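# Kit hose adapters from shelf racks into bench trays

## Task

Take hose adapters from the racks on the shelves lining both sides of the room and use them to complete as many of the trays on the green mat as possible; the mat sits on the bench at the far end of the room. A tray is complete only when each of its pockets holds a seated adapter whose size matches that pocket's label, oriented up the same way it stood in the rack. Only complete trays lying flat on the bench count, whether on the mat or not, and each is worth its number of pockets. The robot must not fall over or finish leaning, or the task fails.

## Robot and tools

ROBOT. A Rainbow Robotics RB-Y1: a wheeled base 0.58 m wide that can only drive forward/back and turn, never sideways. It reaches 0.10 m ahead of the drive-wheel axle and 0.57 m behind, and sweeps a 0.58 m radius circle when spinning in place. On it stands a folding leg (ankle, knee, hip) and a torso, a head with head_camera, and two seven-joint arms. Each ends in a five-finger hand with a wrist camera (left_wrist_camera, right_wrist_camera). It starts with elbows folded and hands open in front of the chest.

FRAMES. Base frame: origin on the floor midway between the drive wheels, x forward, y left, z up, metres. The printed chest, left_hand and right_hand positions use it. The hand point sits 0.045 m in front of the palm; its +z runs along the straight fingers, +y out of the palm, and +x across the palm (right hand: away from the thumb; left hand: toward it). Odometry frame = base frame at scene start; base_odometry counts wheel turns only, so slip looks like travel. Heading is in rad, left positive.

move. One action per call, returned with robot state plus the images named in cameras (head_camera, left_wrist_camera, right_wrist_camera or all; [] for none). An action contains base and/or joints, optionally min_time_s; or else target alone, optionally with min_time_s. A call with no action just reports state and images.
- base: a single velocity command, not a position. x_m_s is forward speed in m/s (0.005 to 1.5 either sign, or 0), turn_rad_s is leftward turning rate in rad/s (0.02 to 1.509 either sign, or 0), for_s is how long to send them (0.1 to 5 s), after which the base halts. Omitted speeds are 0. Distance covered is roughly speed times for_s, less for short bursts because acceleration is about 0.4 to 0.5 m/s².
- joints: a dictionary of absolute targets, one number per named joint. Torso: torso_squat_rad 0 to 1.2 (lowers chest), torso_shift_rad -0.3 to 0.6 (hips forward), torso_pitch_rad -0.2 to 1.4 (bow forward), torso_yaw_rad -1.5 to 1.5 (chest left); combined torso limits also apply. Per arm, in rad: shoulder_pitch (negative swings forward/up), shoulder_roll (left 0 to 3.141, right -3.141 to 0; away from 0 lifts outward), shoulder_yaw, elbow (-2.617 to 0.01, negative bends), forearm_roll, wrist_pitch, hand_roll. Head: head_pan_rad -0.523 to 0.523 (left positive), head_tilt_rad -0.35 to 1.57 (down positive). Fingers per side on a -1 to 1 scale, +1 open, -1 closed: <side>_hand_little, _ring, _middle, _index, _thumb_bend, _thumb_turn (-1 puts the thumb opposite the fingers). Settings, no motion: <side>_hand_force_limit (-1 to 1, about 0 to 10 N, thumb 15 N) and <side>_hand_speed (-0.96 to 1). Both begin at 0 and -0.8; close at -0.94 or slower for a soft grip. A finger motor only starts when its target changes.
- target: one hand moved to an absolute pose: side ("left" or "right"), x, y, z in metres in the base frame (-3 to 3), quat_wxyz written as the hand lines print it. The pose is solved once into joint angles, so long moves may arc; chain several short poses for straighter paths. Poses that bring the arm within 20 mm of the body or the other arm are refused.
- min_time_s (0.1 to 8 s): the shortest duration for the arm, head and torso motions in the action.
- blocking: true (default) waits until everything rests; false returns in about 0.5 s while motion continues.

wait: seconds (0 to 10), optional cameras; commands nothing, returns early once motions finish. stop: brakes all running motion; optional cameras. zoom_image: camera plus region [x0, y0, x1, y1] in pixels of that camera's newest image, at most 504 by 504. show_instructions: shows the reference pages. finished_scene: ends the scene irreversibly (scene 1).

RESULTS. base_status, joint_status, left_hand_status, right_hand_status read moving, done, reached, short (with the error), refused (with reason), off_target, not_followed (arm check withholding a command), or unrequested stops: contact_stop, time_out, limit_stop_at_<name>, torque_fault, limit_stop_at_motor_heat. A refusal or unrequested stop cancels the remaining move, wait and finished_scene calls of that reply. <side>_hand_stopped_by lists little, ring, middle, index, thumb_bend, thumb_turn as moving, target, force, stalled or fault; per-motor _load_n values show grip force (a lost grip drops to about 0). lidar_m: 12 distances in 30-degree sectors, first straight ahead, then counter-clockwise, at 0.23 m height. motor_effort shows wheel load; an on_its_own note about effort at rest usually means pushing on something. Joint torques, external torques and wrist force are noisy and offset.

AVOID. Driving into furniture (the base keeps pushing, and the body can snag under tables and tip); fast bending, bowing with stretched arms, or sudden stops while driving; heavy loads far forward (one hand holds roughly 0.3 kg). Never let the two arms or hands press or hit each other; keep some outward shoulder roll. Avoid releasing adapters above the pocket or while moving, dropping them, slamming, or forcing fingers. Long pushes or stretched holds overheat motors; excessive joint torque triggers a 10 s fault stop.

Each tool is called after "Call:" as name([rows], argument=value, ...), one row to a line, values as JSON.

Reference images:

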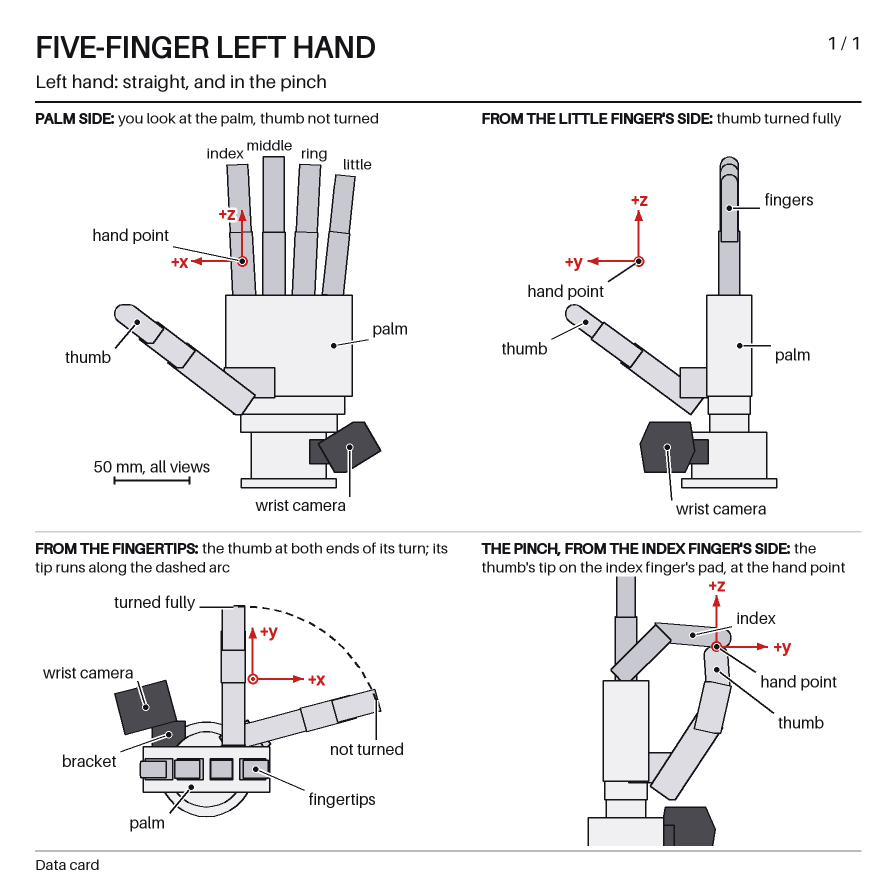

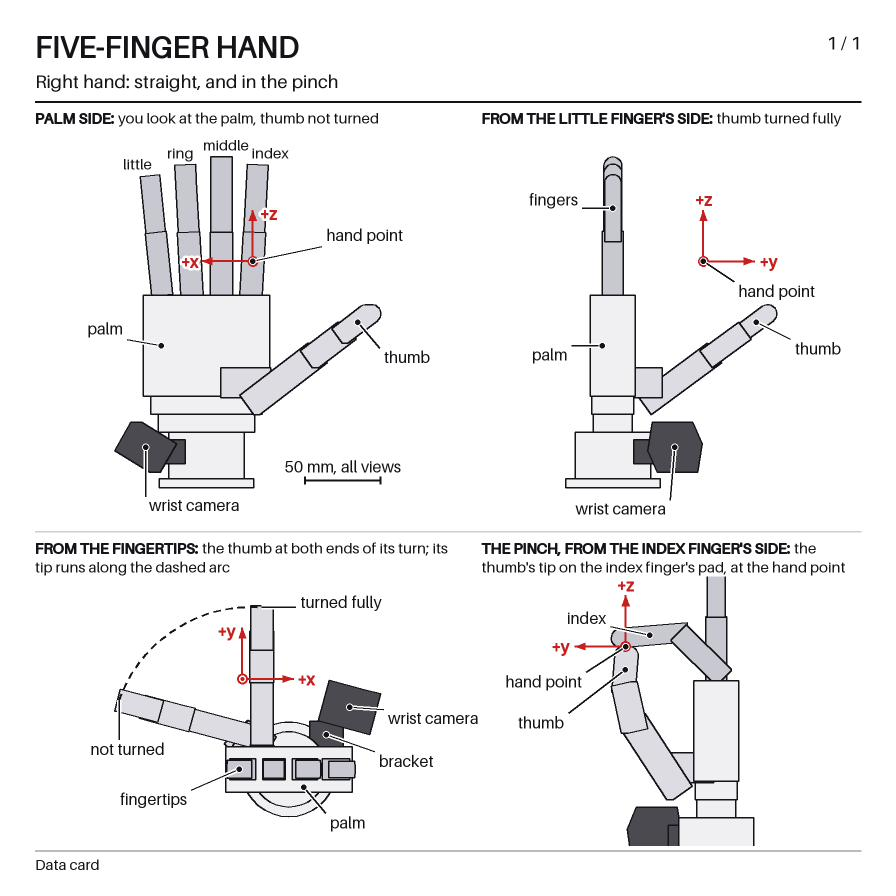

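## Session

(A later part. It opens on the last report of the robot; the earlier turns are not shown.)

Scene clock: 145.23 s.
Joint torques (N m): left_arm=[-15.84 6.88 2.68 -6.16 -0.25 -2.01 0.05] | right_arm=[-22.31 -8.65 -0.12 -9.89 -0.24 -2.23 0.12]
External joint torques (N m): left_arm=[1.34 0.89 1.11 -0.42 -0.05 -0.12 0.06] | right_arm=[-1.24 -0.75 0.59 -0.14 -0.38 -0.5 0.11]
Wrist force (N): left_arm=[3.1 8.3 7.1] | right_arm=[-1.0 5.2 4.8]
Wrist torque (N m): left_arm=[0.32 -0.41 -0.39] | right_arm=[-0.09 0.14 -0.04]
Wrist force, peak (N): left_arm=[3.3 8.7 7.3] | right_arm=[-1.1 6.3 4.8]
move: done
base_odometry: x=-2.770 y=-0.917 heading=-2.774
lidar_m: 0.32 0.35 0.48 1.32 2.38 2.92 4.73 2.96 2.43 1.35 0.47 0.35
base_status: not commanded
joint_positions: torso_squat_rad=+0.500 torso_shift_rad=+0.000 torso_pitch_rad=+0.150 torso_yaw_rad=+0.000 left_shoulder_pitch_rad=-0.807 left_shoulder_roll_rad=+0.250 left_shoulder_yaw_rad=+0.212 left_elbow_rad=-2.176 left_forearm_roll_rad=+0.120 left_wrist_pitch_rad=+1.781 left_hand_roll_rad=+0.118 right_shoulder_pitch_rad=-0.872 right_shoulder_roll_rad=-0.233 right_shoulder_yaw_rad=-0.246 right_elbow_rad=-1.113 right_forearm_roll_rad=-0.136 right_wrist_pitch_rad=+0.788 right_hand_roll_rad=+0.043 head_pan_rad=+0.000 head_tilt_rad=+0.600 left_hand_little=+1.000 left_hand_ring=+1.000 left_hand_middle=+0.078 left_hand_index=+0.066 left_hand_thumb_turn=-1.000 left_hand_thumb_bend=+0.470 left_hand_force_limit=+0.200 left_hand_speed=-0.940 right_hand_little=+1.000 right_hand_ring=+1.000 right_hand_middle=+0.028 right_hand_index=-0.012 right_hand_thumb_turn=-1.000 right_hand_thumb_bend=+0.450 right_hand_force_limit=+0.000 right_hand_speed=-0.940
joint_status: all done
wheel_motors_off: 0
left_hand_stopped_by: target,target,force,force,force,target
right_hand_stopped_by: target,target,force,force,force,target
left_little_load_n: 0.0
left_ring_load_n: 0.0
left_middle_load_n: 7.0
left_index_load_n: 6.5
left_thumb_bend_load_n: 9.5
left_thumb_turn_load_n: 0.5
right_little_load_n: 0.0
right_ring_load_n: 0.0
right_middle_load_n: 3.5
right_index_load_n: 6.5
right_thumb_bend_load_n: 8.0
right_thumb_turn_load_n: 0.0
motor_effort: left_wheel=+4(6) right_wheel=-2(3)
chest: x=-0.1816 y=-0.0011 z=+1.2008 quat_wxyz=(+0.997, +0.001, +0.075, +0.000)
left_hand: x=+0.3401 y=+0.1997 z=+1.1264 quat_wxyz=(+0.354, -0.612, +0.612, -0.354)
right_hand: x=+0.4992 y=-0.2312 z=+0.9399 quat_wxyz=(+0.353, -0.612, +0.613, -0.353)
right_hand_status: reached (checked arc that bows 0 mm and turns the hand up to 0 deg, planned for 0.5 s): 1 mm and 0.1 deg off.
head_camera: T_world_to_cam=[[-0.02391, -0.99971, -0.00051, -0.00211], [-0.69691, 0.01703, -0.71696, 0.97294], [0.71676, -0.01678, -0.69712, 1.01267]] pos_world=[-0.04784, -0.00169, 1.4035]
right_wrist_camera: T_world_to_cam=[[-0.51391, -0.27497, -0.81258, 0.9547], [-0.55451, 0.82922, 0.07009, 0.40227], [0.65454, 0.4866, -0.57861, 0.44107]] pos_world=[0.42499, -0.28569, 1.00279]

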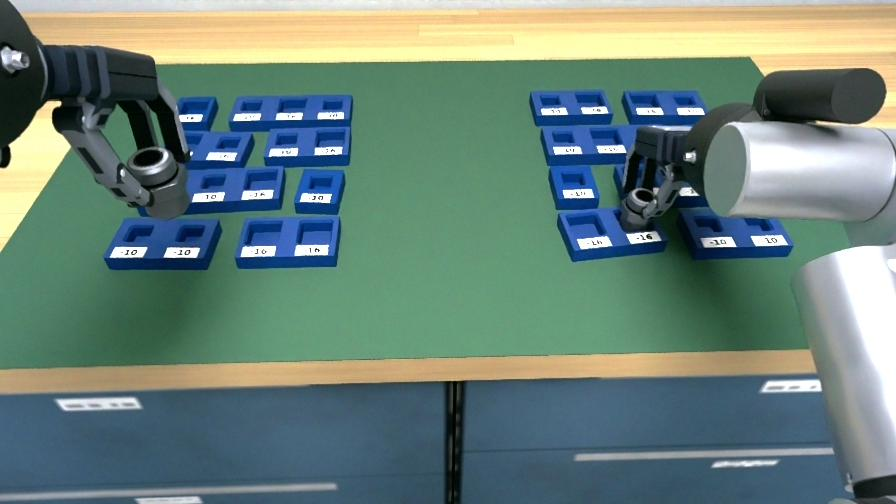

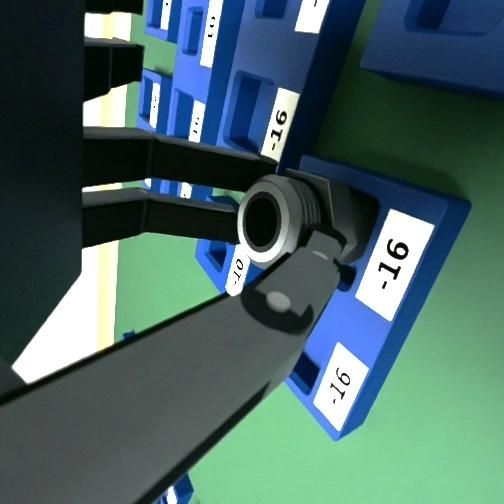

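Call:
move(target={"side": "right", "x": 0.499, "y": -0.231, "z": 0.934, "quat_wxyz": [0.3536, -0.6124, 0.6124, -0.3536]}, min_time_s=0.5)

Call:
move(target={"side": "right", "x": 0.499, "y": -0.231, "z": 0.929, "quat_wxyz": [0.3536, -0.6124, 0.6124, -0.3536]}, min_time_s=0.5, cameras=["head_camera", "right_wrist_camera"])

Call:
zoom_image(camera="head_camera", region=[550, 170, 690, 270])

Call:
zoom_image(camera="right_wrist_camera", region=[290, 130, 490, 330])

Scene clock: 147.60 s.
Joint torques (N m): left_arm=[-15.91 7.49 3.03 -6.3 -0.42 -2.01 -0.09] | right_arm=[-15.28 -7.91 0.03 -5.03 0.78 -0.13 0.55]
External joint torques (N m): left_arm=[1.27 1.51 1.45 -0.57 -0.22 -0.13 -0.08] | right_arm=[5.75 -0.04 0.72 4.74 0.64 1.6 0.55]
Wrist force (N): left_arm=[3.2 8.5 7.1] | right_arm=[-3.5 -4.4 -0.9]
Wrist torque (N m): left_arm=[0.35 -0.44 -0.38] | right_arm=[-0.22 0.02 -0.13]
Wrist force, peak (N): left_arm=[3.6 8.5 7.1] | right_arm=[-1.5 6.1 5.6]
move: done
base_odometry: x=-2.770 y=-0.917 heading=-2.774
lidar_m: 0.33 0.34 0.48 1.30 2.38 2.92 4.72 2.95 2.44 1.36 0.47 0.35
base_status: not commanded
joint_positions: torso_squat_rad=+0.500 torso_shift_rad=+0.000 torso_pitch_rad=+0.150 torso_yaw_rad=+0.000 left_shoulder_pitch_rad=-0.807 left_shoulder_roll_rad=+0.250 left_shoulder_yaw_rad=+0.212 left_elbow_rad=-2.176 left_forearm_roll_rad=+0.120 left_wrist_pitch_rad=+1.781 left_hand_roll_rad=+0.118 right_shoulder_pitch_rad=-0.867 right_shoulder_roll_rad=-0.231 right_shoulder_yaw_rad=-0.245 right_elbow_rad=-1.102 right_forearm_roll_rad=-0.138 right_wrist_pitch_rad=+0.769 right_hand_roll_rad=+0.046 head_pan_rad=+0.000 head_tilt_rad=+0.600 left_hand_little=+1.000 left_hand_ring=+1.000 left_hand_middle=+0.078 left_hand_index=+0.066 left_hand_thumb_turn=-1.000 left_hand_thumb_bend=+0.470 left_hand_force_limit=+0.200 left_hand_speed=-0.940 right_hand_little=+1.000 right_hand_ring=+1.000 right_hand_middle=+0.028 right_hand_index=-0.012 right_hand_thumb_turn=-1.000 right_hand_thumb_bend=+0.450 right_hand_force_limit=+0.000 right_hand_speed=-0.940
joint_status: all done
wheel_motors_off: 0
left_hand_stopped_by: target,target,force,force,force,target
right_hand_stopped_by: target,target,force,force,force,target
left_little_load_n: 0.0
left_ring_load_n: 0.0
left_middle_load_n: 7.0
left_index_load_n: 6.5
left_thumb_bend_load_n: 9.5
left_thumb_turn_load_n: 1.0
right_little_load_n: 0.0
right_ring_load_n: 0.0
right_middle_load_n: 3.5
right_index_load_n: 7.5
right_thumb_bend_load_n: 6.5
right_thumb_turn_load_n: 1.5
motor_effort: left_wheel=+3(5) right_wheel=-2(3)
chest: x=-0.1818 y=-0.0011 z=+1.2008 quat_wxyz=(+0.997, +0.001, +0.075, +0.000)
left_hand: x=+0.3400 y=+0.1997 z=+1.1266 quat_wxyz=(+0.354, -0.612, +0.612, -0.354)
right_hand: x=+0.4993 y=-0.2308 z=+0.9358 quat_wxyz=(+0.355, -0.612, +0.612, -0.354)
right_hand_status: reached (checked arc that bows 0 mm and turns the hand up to 0 deg, planned for 0.5 s): 2 mm and 0.2 deg off.
pictures: none

Scene clock: 148.43 s.
Joint torques (N m): left_arm=[-16.01 6.59 2.32 -6.45 -0.13 -1.93 0.07] | right_arm=[-9.17 -7 0.11 -0.42 1.48 0.87 0.87]
External joint torques (N m): left_arm=[1.18 0.6 0.75 -0.72 0.06 -0.04 0.08] | right_arm=[11.88 0.86 0.79 9.36 1.35 2.6 0.86]
Wrist force (N): left_arm=[3.1 8.4 6.9] | right_arm=[-6.2 -12.5 -16.6]
Wrist torque (N m): left_arm=[0.33 -0.43 -0.38] | right_arm=[-0.52 0.38 -0.27]
Wrist force, peak (N): left_arm=[3.5 8.6 7.0] | right_arm=[-5.8 -13.4 -18.9]
move: done
base_odometry: x=-2.770 y=-0.917 heading=-2.774
lidar_m: 0.33 0.35 0.47 1.31 2.37 2.92 4.73 2.94 2.44 1.34 0.47 0.35
base_status: not commanded
joint_positions: torso_squat_rad=+0.500 torso_shift_rad=+0.000 torso_pitch_rad=+0.149 torso_yaw_rad=+0.000 left_shoulder_pitch_rad=-0.807 left_shoulder_roll_rad=+0.250 left_shoulder_yaw_rad=+0.212 left_elbow_rad=-2.176 left_forearm_roll_rad=+0.120 left_wrist_pitch_rad=+1.781 left_hand_roll_rad=+0.118 right_shoulder_pitch_rad=-0.867 right_shoulder_roll_rad=-0.229 right_shoulder_yaw_rad=-0.245 right_elbow_rad=-1.087 right_forearm_roll_rad=-0.139 right_wrist_pitch_rad=+0.751 right_hand_roll_rad=+0.048 head_pan_rad=+0.000 head_tilt_rad=+0.600 left_hand_little=+1.000 left_hand_ring=+1.000 left_hand_middle=+0.078 left_hand_index=+0.066 left_hand_thumb_turn=-1.000 left_hand_thumb_bend=+0.470 left_hand_force_limit=+0.200 left_hand_speed=-0.940 right_hand_little=+1.000 right_hand_ring=+1.000 right_hand_middle=+0.028 right_hand_index=-0.012 right_hand_thumb_turn=-1.000 right_hand_thumb_bend=+0.450 right_hand_force_limit=+0.000 right_hand_speed=-0.940
joint_status: all done
wheel_motors_off: 0
left_hand_stopped_by: target,target,force,force,force,target
right_hand_stopped_by: target,target,force,force,force,target
left_little_load_n: 0.0
left_ring_load_n: 0.0
left_middle_load_n: 7.0
left_index_load_n: 6.5
left_thumb_bend_load_n: 9.0
left_thumb_turn_load_n: 0.5
right_little_load_n: 0.0
right_ring_load_n: 0.0
right_middle_load_n: 3.0
right_index_load_n: 6.0
right_thumb_bend_load_n: 8.0
right_thumb_turn_load_n: 1.0
motor_effort: left_wheel=+4(5) right_wheel=-3(3)
chest: x=-0.1823 y=-0.0010 z=+1.2008 quat_wxyz=(+0.997, +0.001, +0.074, +0.000)
left_hand: x=+0.3396 y=+0.1998 z=+1.1270 quat_wxyz=(+0.354, -0.612, +0.612, -0.354)
right_hand: x=+0.4999 y=-0.2305 z=+0.9328 quat_wxyz=(+0.356, -0.611, +0.611, -0.355)
right_hand_status: reached (checked arc that bows 0 mm and turns the hand up to 0 deg, planned for 0.5 s): 4 mm and 0.4 deg off.
head_camera: T_world_to_cam=[[-0.02391, -0.99971, -0.0004, -0.00219], [-0.6961, 0.01693, -0.71775, 0.9736], [0.71755, -0.01688, -0.6963, 1.01222]] pos_world=[-0.04865, -0.00159, 1.40361]
right_wrist_camera: T_world_to_cam=[[-0.50768, -0.27537, -0.81635, 0.94971], [-0.55597, 0.82856, 0.06627, 0.40663], [0.65815, 0.48751, -0.57374, 0.42991]] pos_world=[0.42528, -0.28498, 0.99501]

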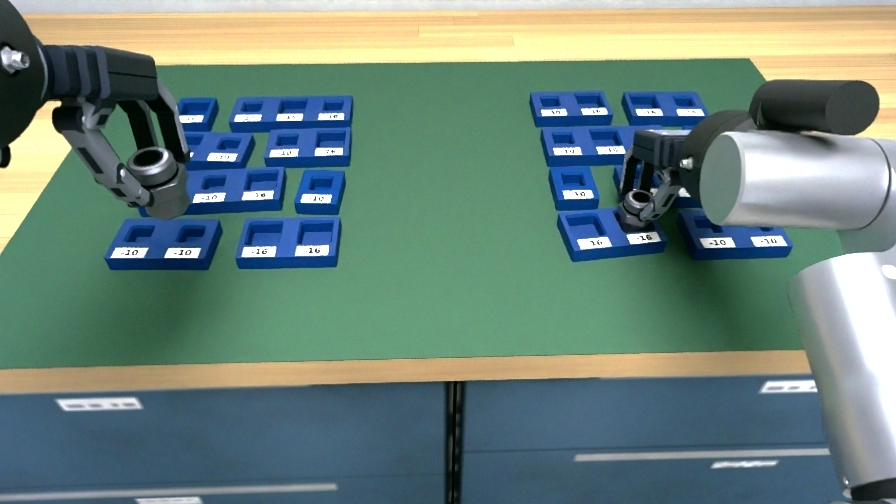

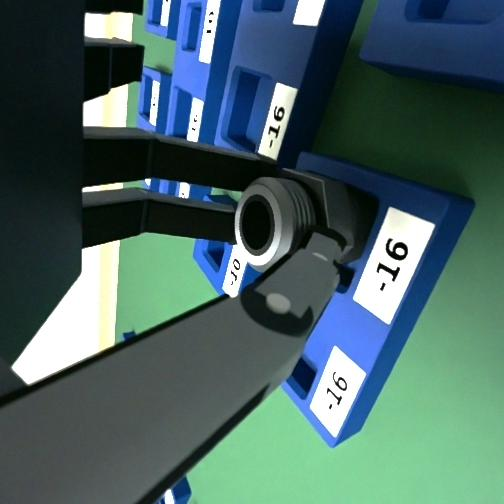

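Scaled by 3.600 from the camera's image (finer frame: 1280x720).

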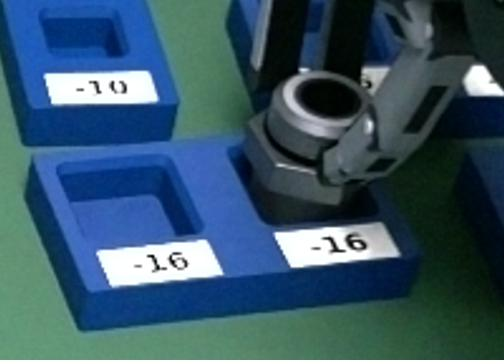

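Scaled by 2.520 from the camera's image (finer frame: 720x720).

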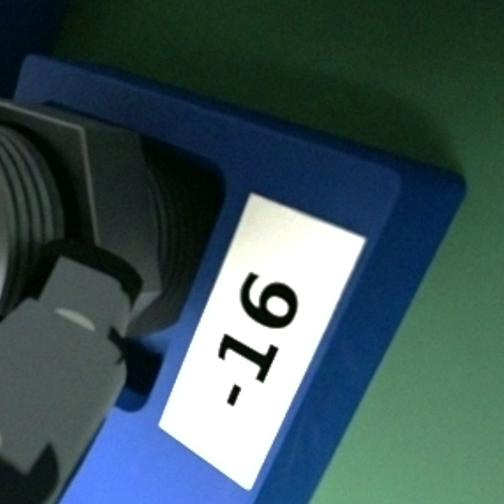

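Call:
move(target={"side": "right", "x": 0.499, "y": -0.231, "z": 0.937, "quat_wxyz": [0.3536, -0.6124, 0.6124, -0.3536]}, min_time_s=0.5)

Call:
move(joints={"right_hand_speed": -0.85, "right_hand_index": 0.2, "right_hand_middle": 0.2, "right_hand_thumb_bend": 0.62}, cameras=["head_camera"])

Call:
move(target={"side": "right", "x": 0.499, "y": -0.231, "z": 0.96, "quat_wxyz": [0.3536, -0.6124, 0.6124, -0.3536]}, min_time_s=0.7)

Call:
move(target={"side": "right", "x": 0.48, "y": -0.235, "z": 1.04, "quat_wxyz": [0.3536, -0.6124, 0.6124, -0.3536]}, min_time_s=0.7, cameras=["head_camera", "right_wrist_camera"])

Call:
zoom_image(camera="head_camera", region=[550, 170, 690, 270])

Call:
zoom_image(camera="right_wrist_camera", region=[220, 80, 480, 310])

Scene clock: 149.70 s.
Joint torques (N m): left_arm=[-16.01 6.79 2.76 -6.48 -0.13 -2.01 0] | right_arm=[-20.68 -11 -1.76 -8.8 0.28 -1.28 -0.47]
External joint torques (N m): left_arm=[1.17 0.8 1.18 -0.75 0.07 -0.13 0] | right_arm=[0.4 -3.1 -1.07 0.96 0.15 0.45 -0.47]
Wrist force (N): left_arm=[3.2 8.3 7.0] | right_arm=[-2.0 3.4 4.1]
Wrist torque (N m): left_arm=[0.33 -0.42 -0.37] | right_arm=[-0.04 0.12 -0.26]
Wrist force, peak (N): left_arm=[3.2 8.6 7.0] | right_arm=[-6.3 -13.2 -17.8]
move: done
base_odometry: x=-2.770 y=-0.917 heading=-2.774
lidar_m: 0.32 0.34 0.48 1.30 2.38 2.92 4.73 2.95 2.44 1.34 0.48 0.35
base_status: not commanded
joint_positions: torso_squat_rad=+0.500 torso_shift_rad=+0.000 torso_pitch_rad=+0.150 torso_yaw_rad=+0.000 left_shoulder_pitch_rad=-0.807 left_shoulder_roll_rad=+0.250 left_shoulder_yaw_rad=+0.212 left_elbow_rad=-2.176 left_forearm_roll_rad=+0.120 left_wrist_pitch_rad=+1.781 left_hand_roll_rad=+0.118 right_shoulder_pitch_rad=-0.871 right_shoulder_roll_rad=-0.232 right_shoulder_yaw_rad=-0.246 right_elbow_rad=-1.099 right_forearm_roll_rad=-0.138 right_wrist_pitch_rad=+0.774 right_hand_roll_rad=+0.046 head_pan_rad=+0.000 head_tilt_rad=+0.600 left_hand_little=+1.000 left_hand_ring=+1.000 left_hand_middle=+0.078 left_hand_index=+0.066 left_hand_thumb_turn=-1.000 left_hand_thumb_bend=+0.470 left_hand_force_limit=+0.200 left_hand_speed=-0.940 right_hand_little=+1.000 right_hand_ring=+1.000 right_hand_middle=+0.028 right_hand_index=-0.012 right_hand_thumb_turn=-1.000 right_hand_thumb_bend=+0.450 right_hand_force_limit=+0.000 right_hand_speed=-0.940
joint_status: all done
wheel_motors_off: 0
left_hand_stopped_by: target,target,force,force,force,target
right_hand_stopped_by: target,target,force,force,force,target
left_little_load_n: 0.0
left_ring_load_n: 0.0
left_middle_load_n: 7.0
left_index_load_n: 6.5
left_thumb_bend_load_n: 9.5
left_thumb_turn_load_n: 1.0
right_little_load_n: -0.5
right_ring_load_n: 0.0
right_middle_load_n: 3.5
right_index_load_n: 7.0
right_thumb_bend_load_n: 8.0
right_thumb_turn_load_n: 0.0
motor_effort: left_wheel=+4(6) right_wheel=-2(2)
chest: x=-0.1819 y=-0.0011 z=+1.2008 quat_wxyz=(+0.997, +0.001, +0.075, +0.000)
left_hand: x=+0.3399 y=+0.1998 z=+1.1266 quat_wxyz=(+0.354, -0.612, +0.612, -0.354)
right_hand: x=+0.4993 y=-0.2307 z=+0.9364 quat_wxyz=(+0.354, -0.613, +0.612, -0.353)
right_hand_status: reached (checked arc that bows 0 mm and turns the hand up to 0 deg, planned for 0.5 s): 1 mm and 0.0 deg off.
pictures: none

Scene clock: 150.97 s.
Joint torques (N m): left_arm=[-16.17 7.03 3.03 -6.51 -0.36 -2.01 -0.02] | right_arm=[-21.11 -10.46 -1.48 -8.89 0.23 -1.4 -0.54]
External joint torques (N m): left_arm=[1.01 1.04 1.46 -0.78 -0.16 -0.12 -0.01] | right_arm=[-0.03 -2.57 -0.79 0.88 0.09 0.32 -0.54]
Wrist force (N): left_arm=[3.2 8.4 7.1] | right_arm=[-1.1 3.4 3.8]
Wrist torque (N m): left_arm=[0.34 -0.44 -0.38] | right_arm=[-0.13 0.08 -0.22]
Wrist force, peak (N): left_arm=[3.2 8.8 7.3] | right_arm=[-1.6 3.5 4.8]
move: done
base_odometry: x=-2.770 y=-0.917 heading=-2.774
lidar_m: 0.33 0.34 0.48 1.31 2.38 2.92 4.73 2.96 2.43 1.34 0.49 0.34
base_status: not commanded
joint_positions: torso_squat_rad=+0.500 torso_shift_rad=+0.000 torso_pitch_rad=+0.150 torso_yaw_rad=+0.000 left_shoulder_pitch_rad=-0.807 left_shoulder_roll_rad=+0.250 left_shoulder_yaw_rad=+0.212 left_elbow_rad=-2.176 left_forearm_roll_rad=+0.120 left_wrist_pitch_rad=+1.781 left_hand_roll_rad=+0.118 right_shoulder_pitch_rad=-0.871 right_shoulder_roll_rad=-0.232 right_shoulder_yaw_rad=-0.246 right_elbow_rad=-1.099 right_forearm_roll_rad=-0.138 right_wrist_pitch_rad=+0.774 right_hand_roll_rad=+0.046 head_pan_rad=+0.000 head_tilt_rad=+0.600 left_hand_little=+1.000 left_hand_ring=+1.000 left_hand_middle=+0.078 left_hand_index=+0.066 left_hand_thumb_turn=-1.000 left_hand_thumb_bend=+0.470 left_hand_force_limit=+0.200 left_hand_speed=-0.940 right_hand_little=+1.000 right_hand_ring=+1.000 right_hand_middle=+0.200 right_hand_index=+0.200 right_hand_thumb_turn=-1.000 right_hand_thumb_bend=+0.620 right_hand_force_limit=+0.000 right_hand_speed=-0.850
joint_status: all done
wheel_motors_off: 0
left_hand_stopped_by: target,target,force,force,force,target
right_hand_stopped_by: target,target,target,target,target,target
left_little_load_n: -0.5
left_ring_load_n: 0.0
left_middle_load_n: 7.0
left_index_load_n: 6.5
left_thumb_bend_load_n: 9.5
left_thumb_turn_load_n: 0.5
right_little_load_n: 0.0
right_ring_load_n: 0.0
right_middle_load_n: 0.0
right_index_load_n: 0.0
right_thumb_bend_load_n: 0.0
right_thumb_turn_load_n: 0.0
motor_effort: left_wheel=+3(6) right_wheel=-2(2)
chest: x=-0.1819 y=-0.0011 z=+1.2008 quat_wxyz=(+0.997, +0.001, +0.075, +0.000)
left_hand: x=+0.3399 y=+0.1998 z=+1.1266 quat_wxyz=(+0.354, -0.612, +0.612, -0.354)
right_hand: x=+0.4993 y=-0.2307 z=+0.9363 quat_wxyz=(+0.354, -0.613, +0.612, -0.353)
head_camera: T_world_to_cam=[[-0.0239, -0.99971, -0.00038, -0.0022], [-0.6965, 0.01693, -0.71735, 0.9733], [0.71715, -0.01688, -0.69671, 1.01248]] pos_world=[-0.04825, -0.00159, 1.40361]

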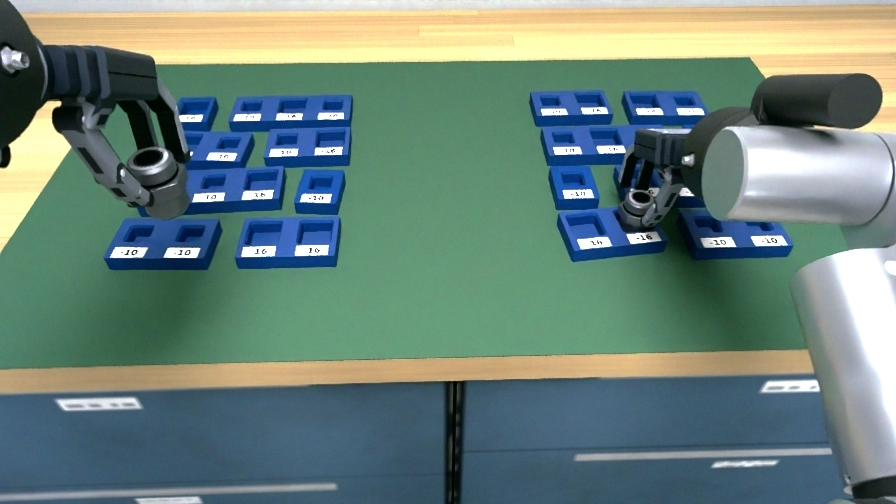

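Scene clock: 152.00 s.
Joint torques (N m): left_arm=[-16.18 6.71 3.02 -6.57 -0.21 -1.92 0.13] | right_arm=[-22.02 -10.47 -1.35 -9.16 0.24 -1.62 -0.5]
External joint torques (N m): left_arm=[1 0.73 1.44 -0.84 -0.01 -0.03 0.14] | right_arm=[-0.83 -2.47 -0.59 0.51 0.1 0.11 -0.51]
Wrist force (N): left_arm=[3.1 8.3 7.1] | right_arm=[-0.8 3.5 3.7]
Wrist torque (N m): left_arm=[0.32 -0.41 -0.38] | right_arm=[-0.11 0.05 -0.18]
Wrist force, peak (N): left_arm=[3.4 8.5 7.2] | right_arm=[-0.9 3.8 4.5]
move: done
base_odometry: x=-2.770 y=-0.917 heading=-2.774
lidar_m: 0.32 0.35 0.48 1.31 2.38 2.92 4.73 2.96 2.44 1.35 0.49 0.35
base_status: not commanded
joint_positions: torso_squat_rad=+0.500 torso_shift_rad=+0.000 torso_pitch_rad=+0.150 torso_yaw_rad=+0.000 left_shoulder_pitch_rad=-0.807 left_shoulder_roll_rad=+0.250 left_shoulder_yaw_rad=+0.212 left_elbow_rad=-2.176 left_forearm_roll_rad=+0.120 left_wrist_pitch_rad=+1.781 left_hand_roll_rad=+0.118 right_shoulder_pitch_rad=-0.886 right_shoulder_roll_rad=-0.241 right_shoulder_yaw_rad=-0.247 right_elbow_rad=-1.160 right_forearm_roll_rad=-0.135 right_wrist_pitch_rad=+0.851 right_hand_roll_rad=+0.035 head_pan_rad=+0.000 head_tilt_rad=+0.600 left_hand_little=+1.000 left_hand_ring=+1.000 left_hand_middle=+0.078 left_hand_index=+0.066 left_hand_thumb_turn=-1.000 left_hand_thumb_bend=+0.470 left_hand_force_limit=+0.200 left_hand_speed=-0.940 right_hand_little=+1.000 right_hand_ring=+1.000 right_hand_middle=+0.200 right_hand_index=+0.200 right_hand_thumb_turn=-1.000 right_hand_thumb_bend=+0.620 right_hand_force_limit=+0.000 right_hand_speed=-0.850
joint_status: all done
wheel_motors_off: 0
left_hand_stopped_by: target,target,force,force,force,target
right_hand_stopped_by: target,target,target,target,target,target
left_little_load_n: 0.0
left_ring_load_n: 0.0
left_middle_load_n: 7.0
left_index_load_n: 6.0
left_thumb_bend_load_n: 9.5
left_thumb_turn_load_n: 0.5
right_little_load_n: 0.0
right_ring_load_n: 0.0
right_middle_load_n: 0.0
right_index_load_n: 0.0
right_thumb_bend_load_n: 0.0
right_thumb_turn_load_n: 0.5
motor_effort: left_wheel=+1(7) right_wheel=-2(3)
chest: x=-0.1819 y=-0.0011 z=+1.2008 quat_wxyz=(+0.997, +0.001, +0.075, +0.000)
left_hand: x=+0.3399 y=+0.1998 z=+1.1266 quat_wxyz=(+0.354, -0.612, +0.612, -0.354)
right_hand: x=+0.4990 y=-0.2308 z=+0.9596 quat_wxyz=(+0.353, -0.613, +0.612, -0.353)
right_hand_status: reached (checked arc that bows 1 mm and turns the hand up to 0 deg, planned for 0.7 s): 0 mm and 0.0 deg off.
pictures: none

Scene clock: 153.03 s.
Joint torques (N m): left_arm=[-15.79 6.98 2.66 -6.35 -0.19 -1.94 0.08] | right_arm=[-21.34 -10.26 -1.45 -8.24 0.02 -1.68 -0.39]
External joint torques (N m): left_arm=[1.39 0.99 1.09 -0.61 0.01 -0.05 0.09] | right_arm=[-0.43 -1.93 -0.39 0.68 -0.14 0.04 -0.39]
Wrist force (N): left_arm=[3.1 8.4 6.9] | right_arm=[-1.6 3.5 3.8]
Wrist torque (N m): left_arm=[0.34 -0.40 -0.38] | right_arm=[-0.08 0.18 -0.25]
Wrist force, peak (N): left_arm=[3.1 8.6 7.2] | right_arm=[-1.6 5.0 4.7]
move: done
base_odometry: x=-2.770 y=-0.917 heading=-2.774
lidar_m: 0.32 0.34 0.47 1.29 2.37 2.91 4.73 2.95 2.44 1.35 0.47 0.35
base_status: not commanded
joint_positions: torso_squat_rad=+0.500 torso_shift_rad=+0.000 torso_pitch_rad=+0.150 torso_yaw_rad=+0.000 left_shoulder_pitch_rad=-0.807 left_shoulder_roll_rad=+0.250 left_shoulder_yaw_rad=+0.212 left_elbow_rad=-2.176 left_forearm_roll_rad=+0.120 left_wrist_pitch_rad=+1.781 left_hand_roll_rad=+0.118 right_shoulder_pitch_rad=-0.919 right_shoulder_roll_rad=-0.284 right_shoulder_yaw_rad=-0.257 right_elbow_rad=-1.408 right_forearm_roll_rad=-0.148 right_wrist_pitch_rad=+1.141 right_hand_roll_rad=+0.004 head_pan_rad=+0.000 head_tilt_rad=+0.600 left_hand_little=+1.000 left_hand_ring=+1.000 left_hand_middle=+0.078 left_hand_index=+0.066 left_hand_thumb_turn=-1.000 left_hand_thumb_bend=+0.470 left_hand_force_limit=+0.200 left_hand_speed=-0.940 right_hand_little=+1.000 right_hand_ring=+1.000 right_hand_middle=+0.200 right_hand_index=+0.200 right_hand_thumb_turn=-1.000 right_hand_thumb_bend=+0.620 right_hand_force_limit=+0.000 right_hand_speed=-0.850
joint_status: all done
wheel_motors_off: 0
left_hand_stopped_by: target,target,force,force,force,target
right_hand_stopped_by: target,target,target,target,target,target
left_little_load_n: -0.5
left_ring_load_n: 0.0
left_middle_load_n: 7.0
left_index_load_n: 6.5
left_thumb_bend_load_n: 9.5
left_thumb_turn_load_n: 0.5
right_little_load_n: 0.0
right_ring_load_n: 0.0
right_middle_load_n: 0.0
right_index_load_n: 0.0
right_thumb_bend_load_n: 0.0
right_thumb_turn_load_n: 0.0
motor_effort: left_wheel=+1(6) right_wheel=-1(3)
chest: x=-0.1818 y=-0.0011 z=+1.2008 quat_wxyz=(+0.997, +0.001, +0.075, +0.000)
left_hand: x=+0.3399 y=+0.1998 z=+1.1266 quat_wxyz=(+0.354, -0.612, +0.612, -0.354)
right_hand: x=+0.4803 y=-0.2350 z=+1.0396 quat_wxyz=(+0.353, -0.613, +0.612, -0.353)
right_hand_status: reached (checked arc that bows 5 mm and turns the hand up to 1 deg, planned for 0.7 s): 1 mm and 0.0 deg off.
head_camera: T_world_to_cam=[[-0.0239, -0.99971, -0.00052, -0.00201], [-0.6966, 0.01703, -0.71725, 0.97316], [0.71706, -0.01678, -0.69681, 1.01248]] pos_world=[-0.04815, -0.00159, 1.40351]
right_wrist_camera: T_world_to_cam=[[-0.51356, -0.27543, -0.81265, 1.02467], [-0.55528, 0.82871, 0.07004, 0.38818], [0.65416, 0.48722, -0.57853, 0.51316]] pos_world=[0.40609, -0.28948, 1.10239]

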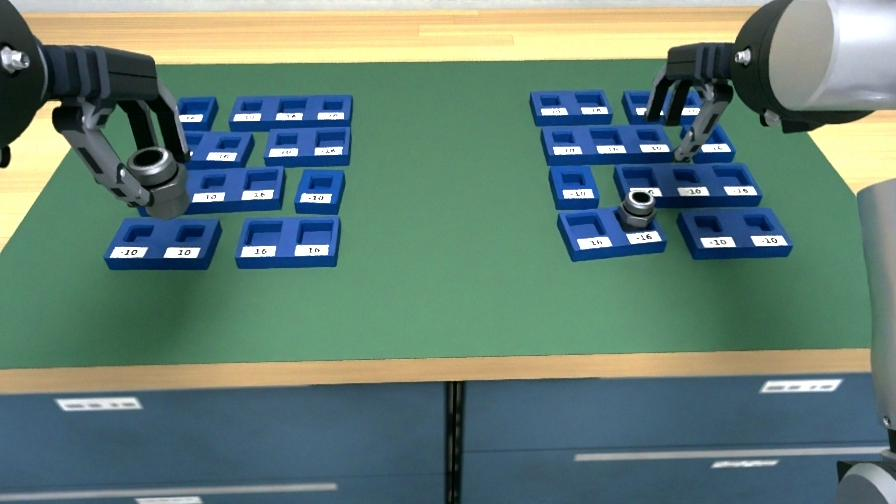

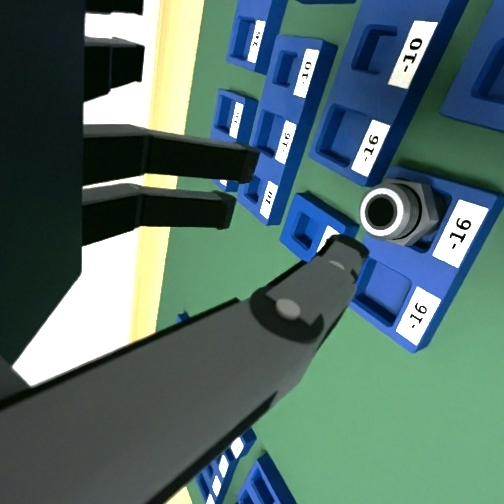

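Scaled by 3.600 from the camera's image (finer frame: 1280x720).

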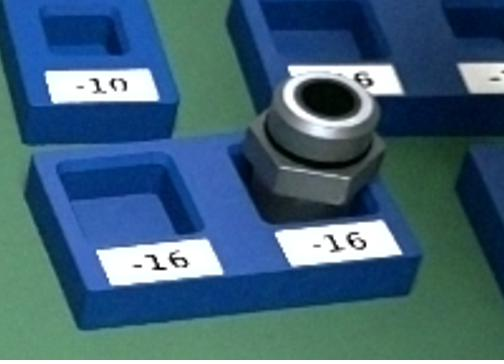

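Scaled by 1.938 from the camera's image (finer frame: 720x720).

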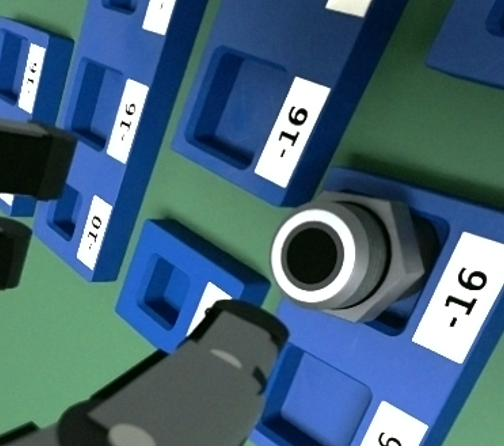

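Call:
zoom_image(camera="head_camera", region=[220, 170, 360, 280])

Call:
move(target={"side": "left", "x": 0.47, "y": 0.18, "z": 1.04, "quat_wxyz": [0.3536, -0.6124, 0.6124, -0.3536]}, min_time_s=1.2, cameras=["head_camera", "left_wrist_camera"])

Call:
zoom_image(camera="left_wrist_camera", region=[20, 80, 280, 310])

Scaled by 3.600 from the camera's image (finer frame: 1280x720).

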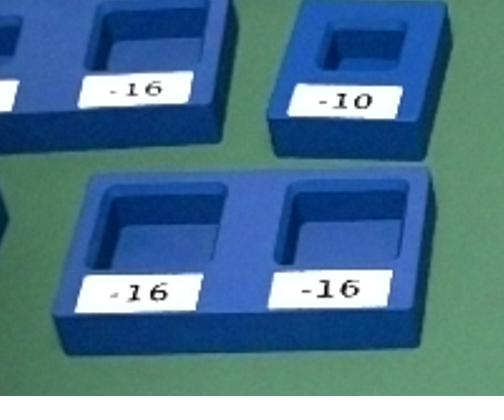

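Scene clock: 156.60 s.
Joint torques (N m): left_arm=[-21.06 7.06 0.59 -10.19 -0.39 -1.84 -0.1] | right_arm=[-21.33 -9.88 -1.38 -8.3 0.17 -1.58 -0.37]
External joint torques (N m): left_arm=[0.91 0.39 -0.86 -0.57 -0.25 0.04 -0.1] | right_arm=[-0.43 -1.55 -0.32 0.61 0.01 0.15 -0.38]
Wrist force (N): left_arm=[3.0 8.5 6.8] | right_arm=[-1.1 3.6 4.3]
Wrist torque (N m): left_arm=[0.37 -0.42 -0.40] | right_arm=[-0.12 0.07 -0.24]
Wrist force, peak (N): left_arm=[3.0 8.6 7.9] | right_arm=[-0.9 4.7 3.9]
move: done
base_odometry: x=-2.770 y=-0.917 heading=-2.774
lidar_m: 0.32 0.35 0.47 1.31 2.38 2.91 4.73 2.95 2.44 1.33 0.48 0.35
base_status: not commanded
joint_positions: torso_squat_rad=+0.500 torso_shift_rad=+0.000 torso_pitch_rad=+0.150 torso_yaw_rad=+0.000 left_shoulder_pitch_rad=-0.906 left_shoulder_roll_rad=+0.204 left_shoulder_yaw_rad=+0.161 left_elbow_rad=-1.492 left_forearm_roll_rad=+0.039 left_wrist_pitch_rad=+1.184 left_hand_roll_rad=+0.116 right_shoulder_pitch_rad=-0.919 right_shoulder_roll_rad=-0.284 right_shoulder_yaw_rad=-0.257 right_elbow_rad=-1.408 right_forearm_roll_rad=-0.148 right_wrist_pitch_rad=+1.141 right_hand_roll_rad=+0.004 head_pan_rad=+0.000 head_tilt_rad=+0.600 left_hand_little=+1.000 left_hand_ring=+1.000 left_hand_middle=+0.078 left_hand_index=+0.066 left_hand_thumb_turn=-1.000 left_hand_thumb_bend=+0.470 left_hand_force_limit=+0.200 left_hand_speed=-0.940 right_hand_little=+1.000 right_hand_ring=+1.000 right_hand_middle=+0.200 right_hand_index=+0.200 right_hand_thumb_turn=-1.000 right_hand_thumb_bend=+0.620 right_hand_force_limit=+0.000 right_hand_speed=-0.850
joint_status: all done
wheel_motors_off: 0
left_hand_stopped_by: target,target,force,force,force,target
right_hand_stopped_by: target,target,target,target,target,target
left_little_load_n: 0.0
left_ring_load_n: -0.5
left_middle_load_n: 6.5
left_index_load_n: 6.5
left_thumb_bend_load_n: 9.0
left_thumb_turn_load_n: 0.5
right_little_load_n: 0.0
right_ring_load_n: 0.0
right_middle_load_n: 0.0
right_index_load_n: 0.0
right_thumb_bend_load_n: 0.0
right_thumb_turn_load_n: 0.0
motor_effort: left_wheel=+4(6) right_wheel=-1(2)
chest: x=-0.1818 y=-0.0011 z=+1.2008 quat_wxyz=(+0.997, +0.001, +0.075, +0.000)
left_hand: x=+0.4698 y=+0.1802 z=+1.0400 quat_wxyz=(+0.354, -0.612, +0.612, -0.354)
left_hand_status: reached (checked arc that bows 27 mm and turns the hand up to 4 deg, planned for 1.2 s): 0 mm and 0.0 deg off.
right_hand: x=+0.4803 y=-0.2350 z=+1.0395 quat_wxyz=(+0.353, -0.613, +0.612, -0.353)
head_camera: T_world_to_cam=[[-0.0239, -0.99971, -0.00052, -0.002], [-0.6966, 0.01703, -0.71725, 0.97323], [0.71706, -0.01678, -0.69681, 1.01241]] pos_world=[-0.04805, -0.00159, 1.40351]
left_wrist_camera: T_world_to_cam=[[0.49097, -0.2205, 0.84281, -1.06449], [-0.53279, -0.84142, 0.09023, 0.30792], [0.68926, -0.49334, -0.5306, 0.42675]] pos_world=[0.39255, 0.2349, 1.09581]

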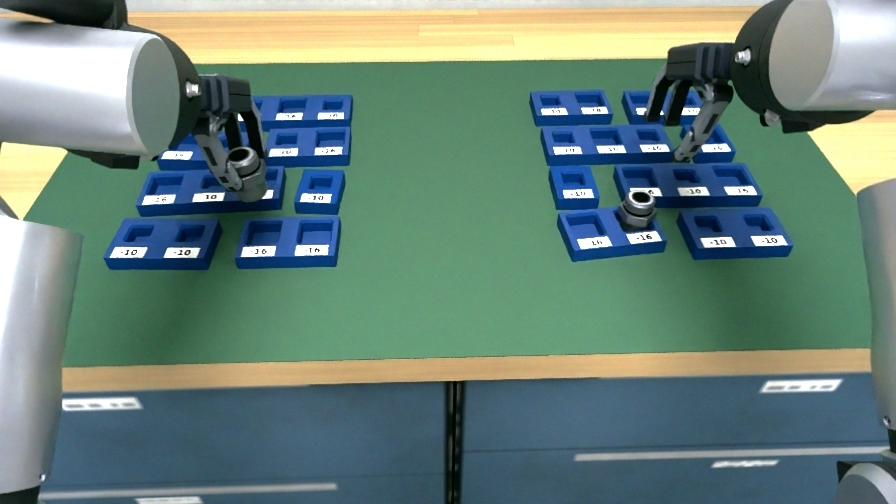

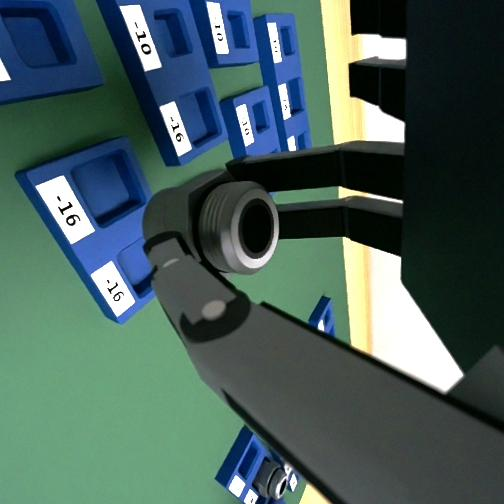

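Scaled by 1.938 from the camera's image (finer frame: 720x720).

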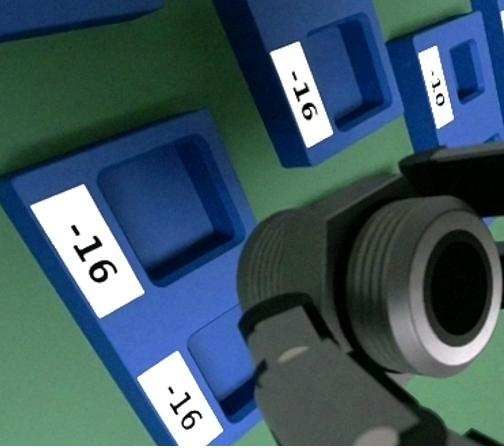

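Call:
move(target={"side": "left", "x": 0.498, "y": 0.184, "z": 0.97, "quat_wxyz": [0.3536, -0.6124, 0.6124, -0.3536]}, min_time_s=1.0, cameras=["head_camera", "left_wrist_camera"])

Call:
zoom_image(camera="head_camera", region=[220, 170, 360, 280])

Call:
zoom_image(camera="left_wrist_camera", region=[20, 110, 240, 310])

Scene clock: 158.80 s.
Joint torques (N m): left_arm=[-20 6.6 1.35 -11.09 -0.36 -1.93 0.01] | right_arm=[-21.27 -10.46 -1.23 -8.32 0.13 -1.59 -0.42]
External joint torques (N m): left_arm=[2.75 -0.3 0.12 -0.53 -0.27 -0.04 0.02] | right_arm=[-0.36 -2.13 -0.17 0.6 -0.03 0.13 -0.43]
Wrist force (N): left_arm=[2.9 8.3 6.9] | right_arm=[-0.4 3.0 3.5]
Wrist torque (N m): left_arm=[0.33 -0.39 -0.40] | right_arm=[-0.15 -0.03 -0.15]
Wrist force, peak (N): left_arm=[3.2 9.4 7.2] | right_arm=[-1.3 3.9 5.2]
move: done
base_odometry: x=-2.770 y=-0.917 heading=-2.774
lidar_m: 0.33 0.34 0.47 1.31 2.38 2.92 4.72 2.95 2.44 1.36 0.49 0.34
base_status: not commanded
joint_positions: torso_squat_rad=+0.500 torso_shift_rad=+0.000 torso_pitch_rad=+0.150 torso_yaw_rad=+0.000 left_shoulder_pitch_rad=-0.900 left_shoulder_roll_rad=+0.191 left_shoulder_yaw_rad=+0.161 left_elbow_rad=-1.213 left_forearm_roll_rad=+0.032 left_wrist_pitch_rad=+0.896 left_hand_roll_rad=+0.106 right_shoulder_pitch_rad=-0.919 right_shoulder_roll_rad=-0.284 right_shoulder_yaw_rad=-0.257 right_elbow_rad=-1.408 right_forearm_roll_rad=-0.148 right_wrist_pitch_rad=+1.141 right_hand_roll_rad=+0.004 head_pan_rad=+0.000 head_tilt_rad=+0.600 left_hand_little=+1.000 left_hand_ring=+1.000 left_hand_middle=+0.078 left_hand_index=+0.066 left_hand_thumb_turn=-1.000 left_hand_thumb_bend=+0.470 left_hand_force_limit=+0.200 left_hand_speed=-0.940 right_hand_little=+1.000 right_hand_ring=+1.000 right_hand_middle=+0.200 right_hand_index=+0.200 right_hand_thumb_turn=-1.000 right_hand_thumb_bend=+0.620 right_hand_force_limit=+0.000 right_hand_speed=-0.850
joint_status: all done
wheel_motors_off: 0
left_hand_stopped_by: target,target,force,force,force,target
right_hand_stopped_by: target,target,target,target,target,target
left_little_load_n: 0.0
left_ring_load_n: 0.0
left_middle_load_n: 6.5
left_index_load_n: 6.5
left_thumb_bend_load_n: 9.5
left_thumb_turn_load_n: 0.5
right_little_load_n: 0.0
right_ring_load_n: 0.0
right_middle_load_n: 0.0
right_index_load_n: 0.0
right_thumb_bend_load_n: 0.0
right_thumb_turn_load_n: 0.0
motor_effort: left_wheel=+2(6) right_wheel=-1(2)
chest: x=-0.1818 y=-0.0011 z=+1.2008 quat_wxyz=(+0.997, +0.001, +0.075, +0.000)
left_hand: x=+0.4972 y=+0.1842 z=+0.9705 quat_wxyz=(+0.354, -0.612, +0.612, -0.354)
left_hand_status: reached (checked arc that bows 7 mm and turns the hand up to 1 deg, planned for 1.0 s): 1 mm and 0.1 deg off.
right_hand: x=+0.4803 y=-0.2350 z=+1.0395 quat_wxyz=(+0.353, -0.613, +0.612, -0.353)
head_camera: T_world_to_cam=[[-0.0239, -0.99971, -0.00052, -0.002], [-0.6966, 0.01703, -0.71725, 0.97323], [0.71706, -0.01678, -0.69681, 1.01241]] pos_world=[-0.04805, -0.00159, 1.40351]
left_wrist_camera: T_world_to_cam=[[0.49029, -0.22063, 0.84317, -1.01843], [-0.53287, -0.84143, 0.08968, 0.33262], [0.68969, -0.49327, -0.53012, 0.37223]] pos_world=[0.41985, 0.2388, 1.02621]

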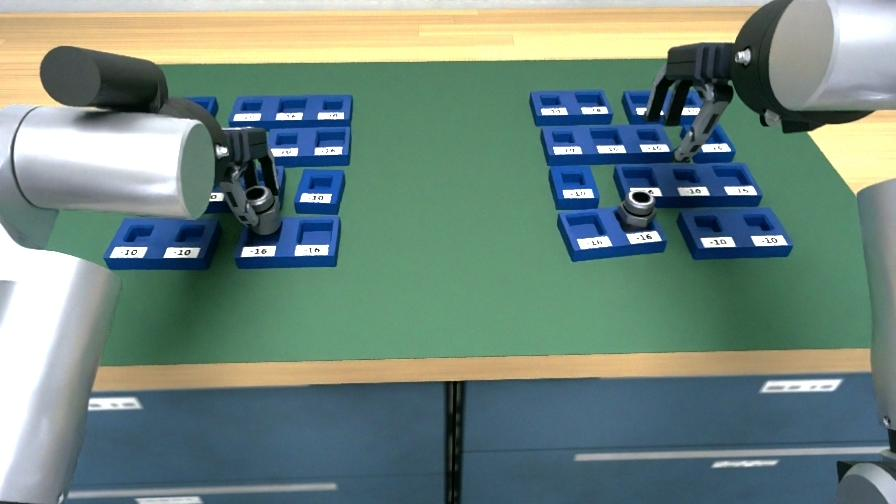

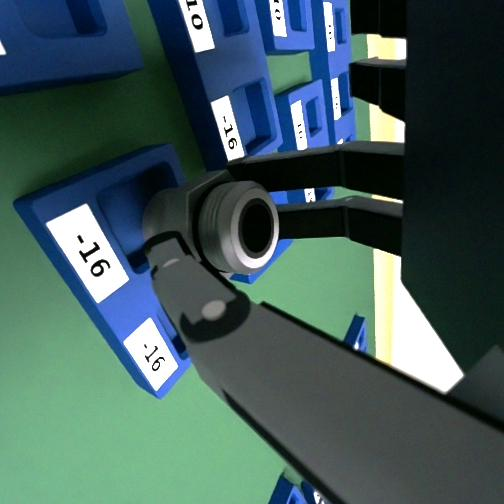

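Scaled by 3.600 from the camera's image (finer frame: 1280x720).

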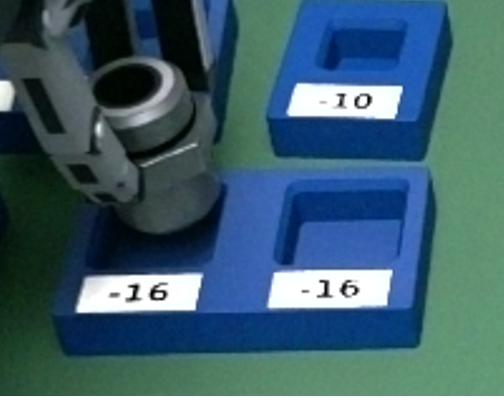

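Scaled by 2.291 from the camera's image (finer frame: 720x720).

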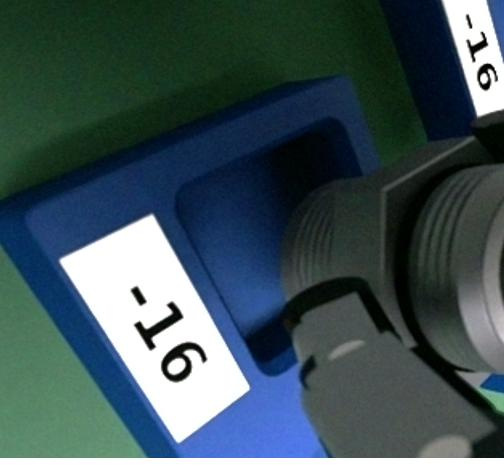

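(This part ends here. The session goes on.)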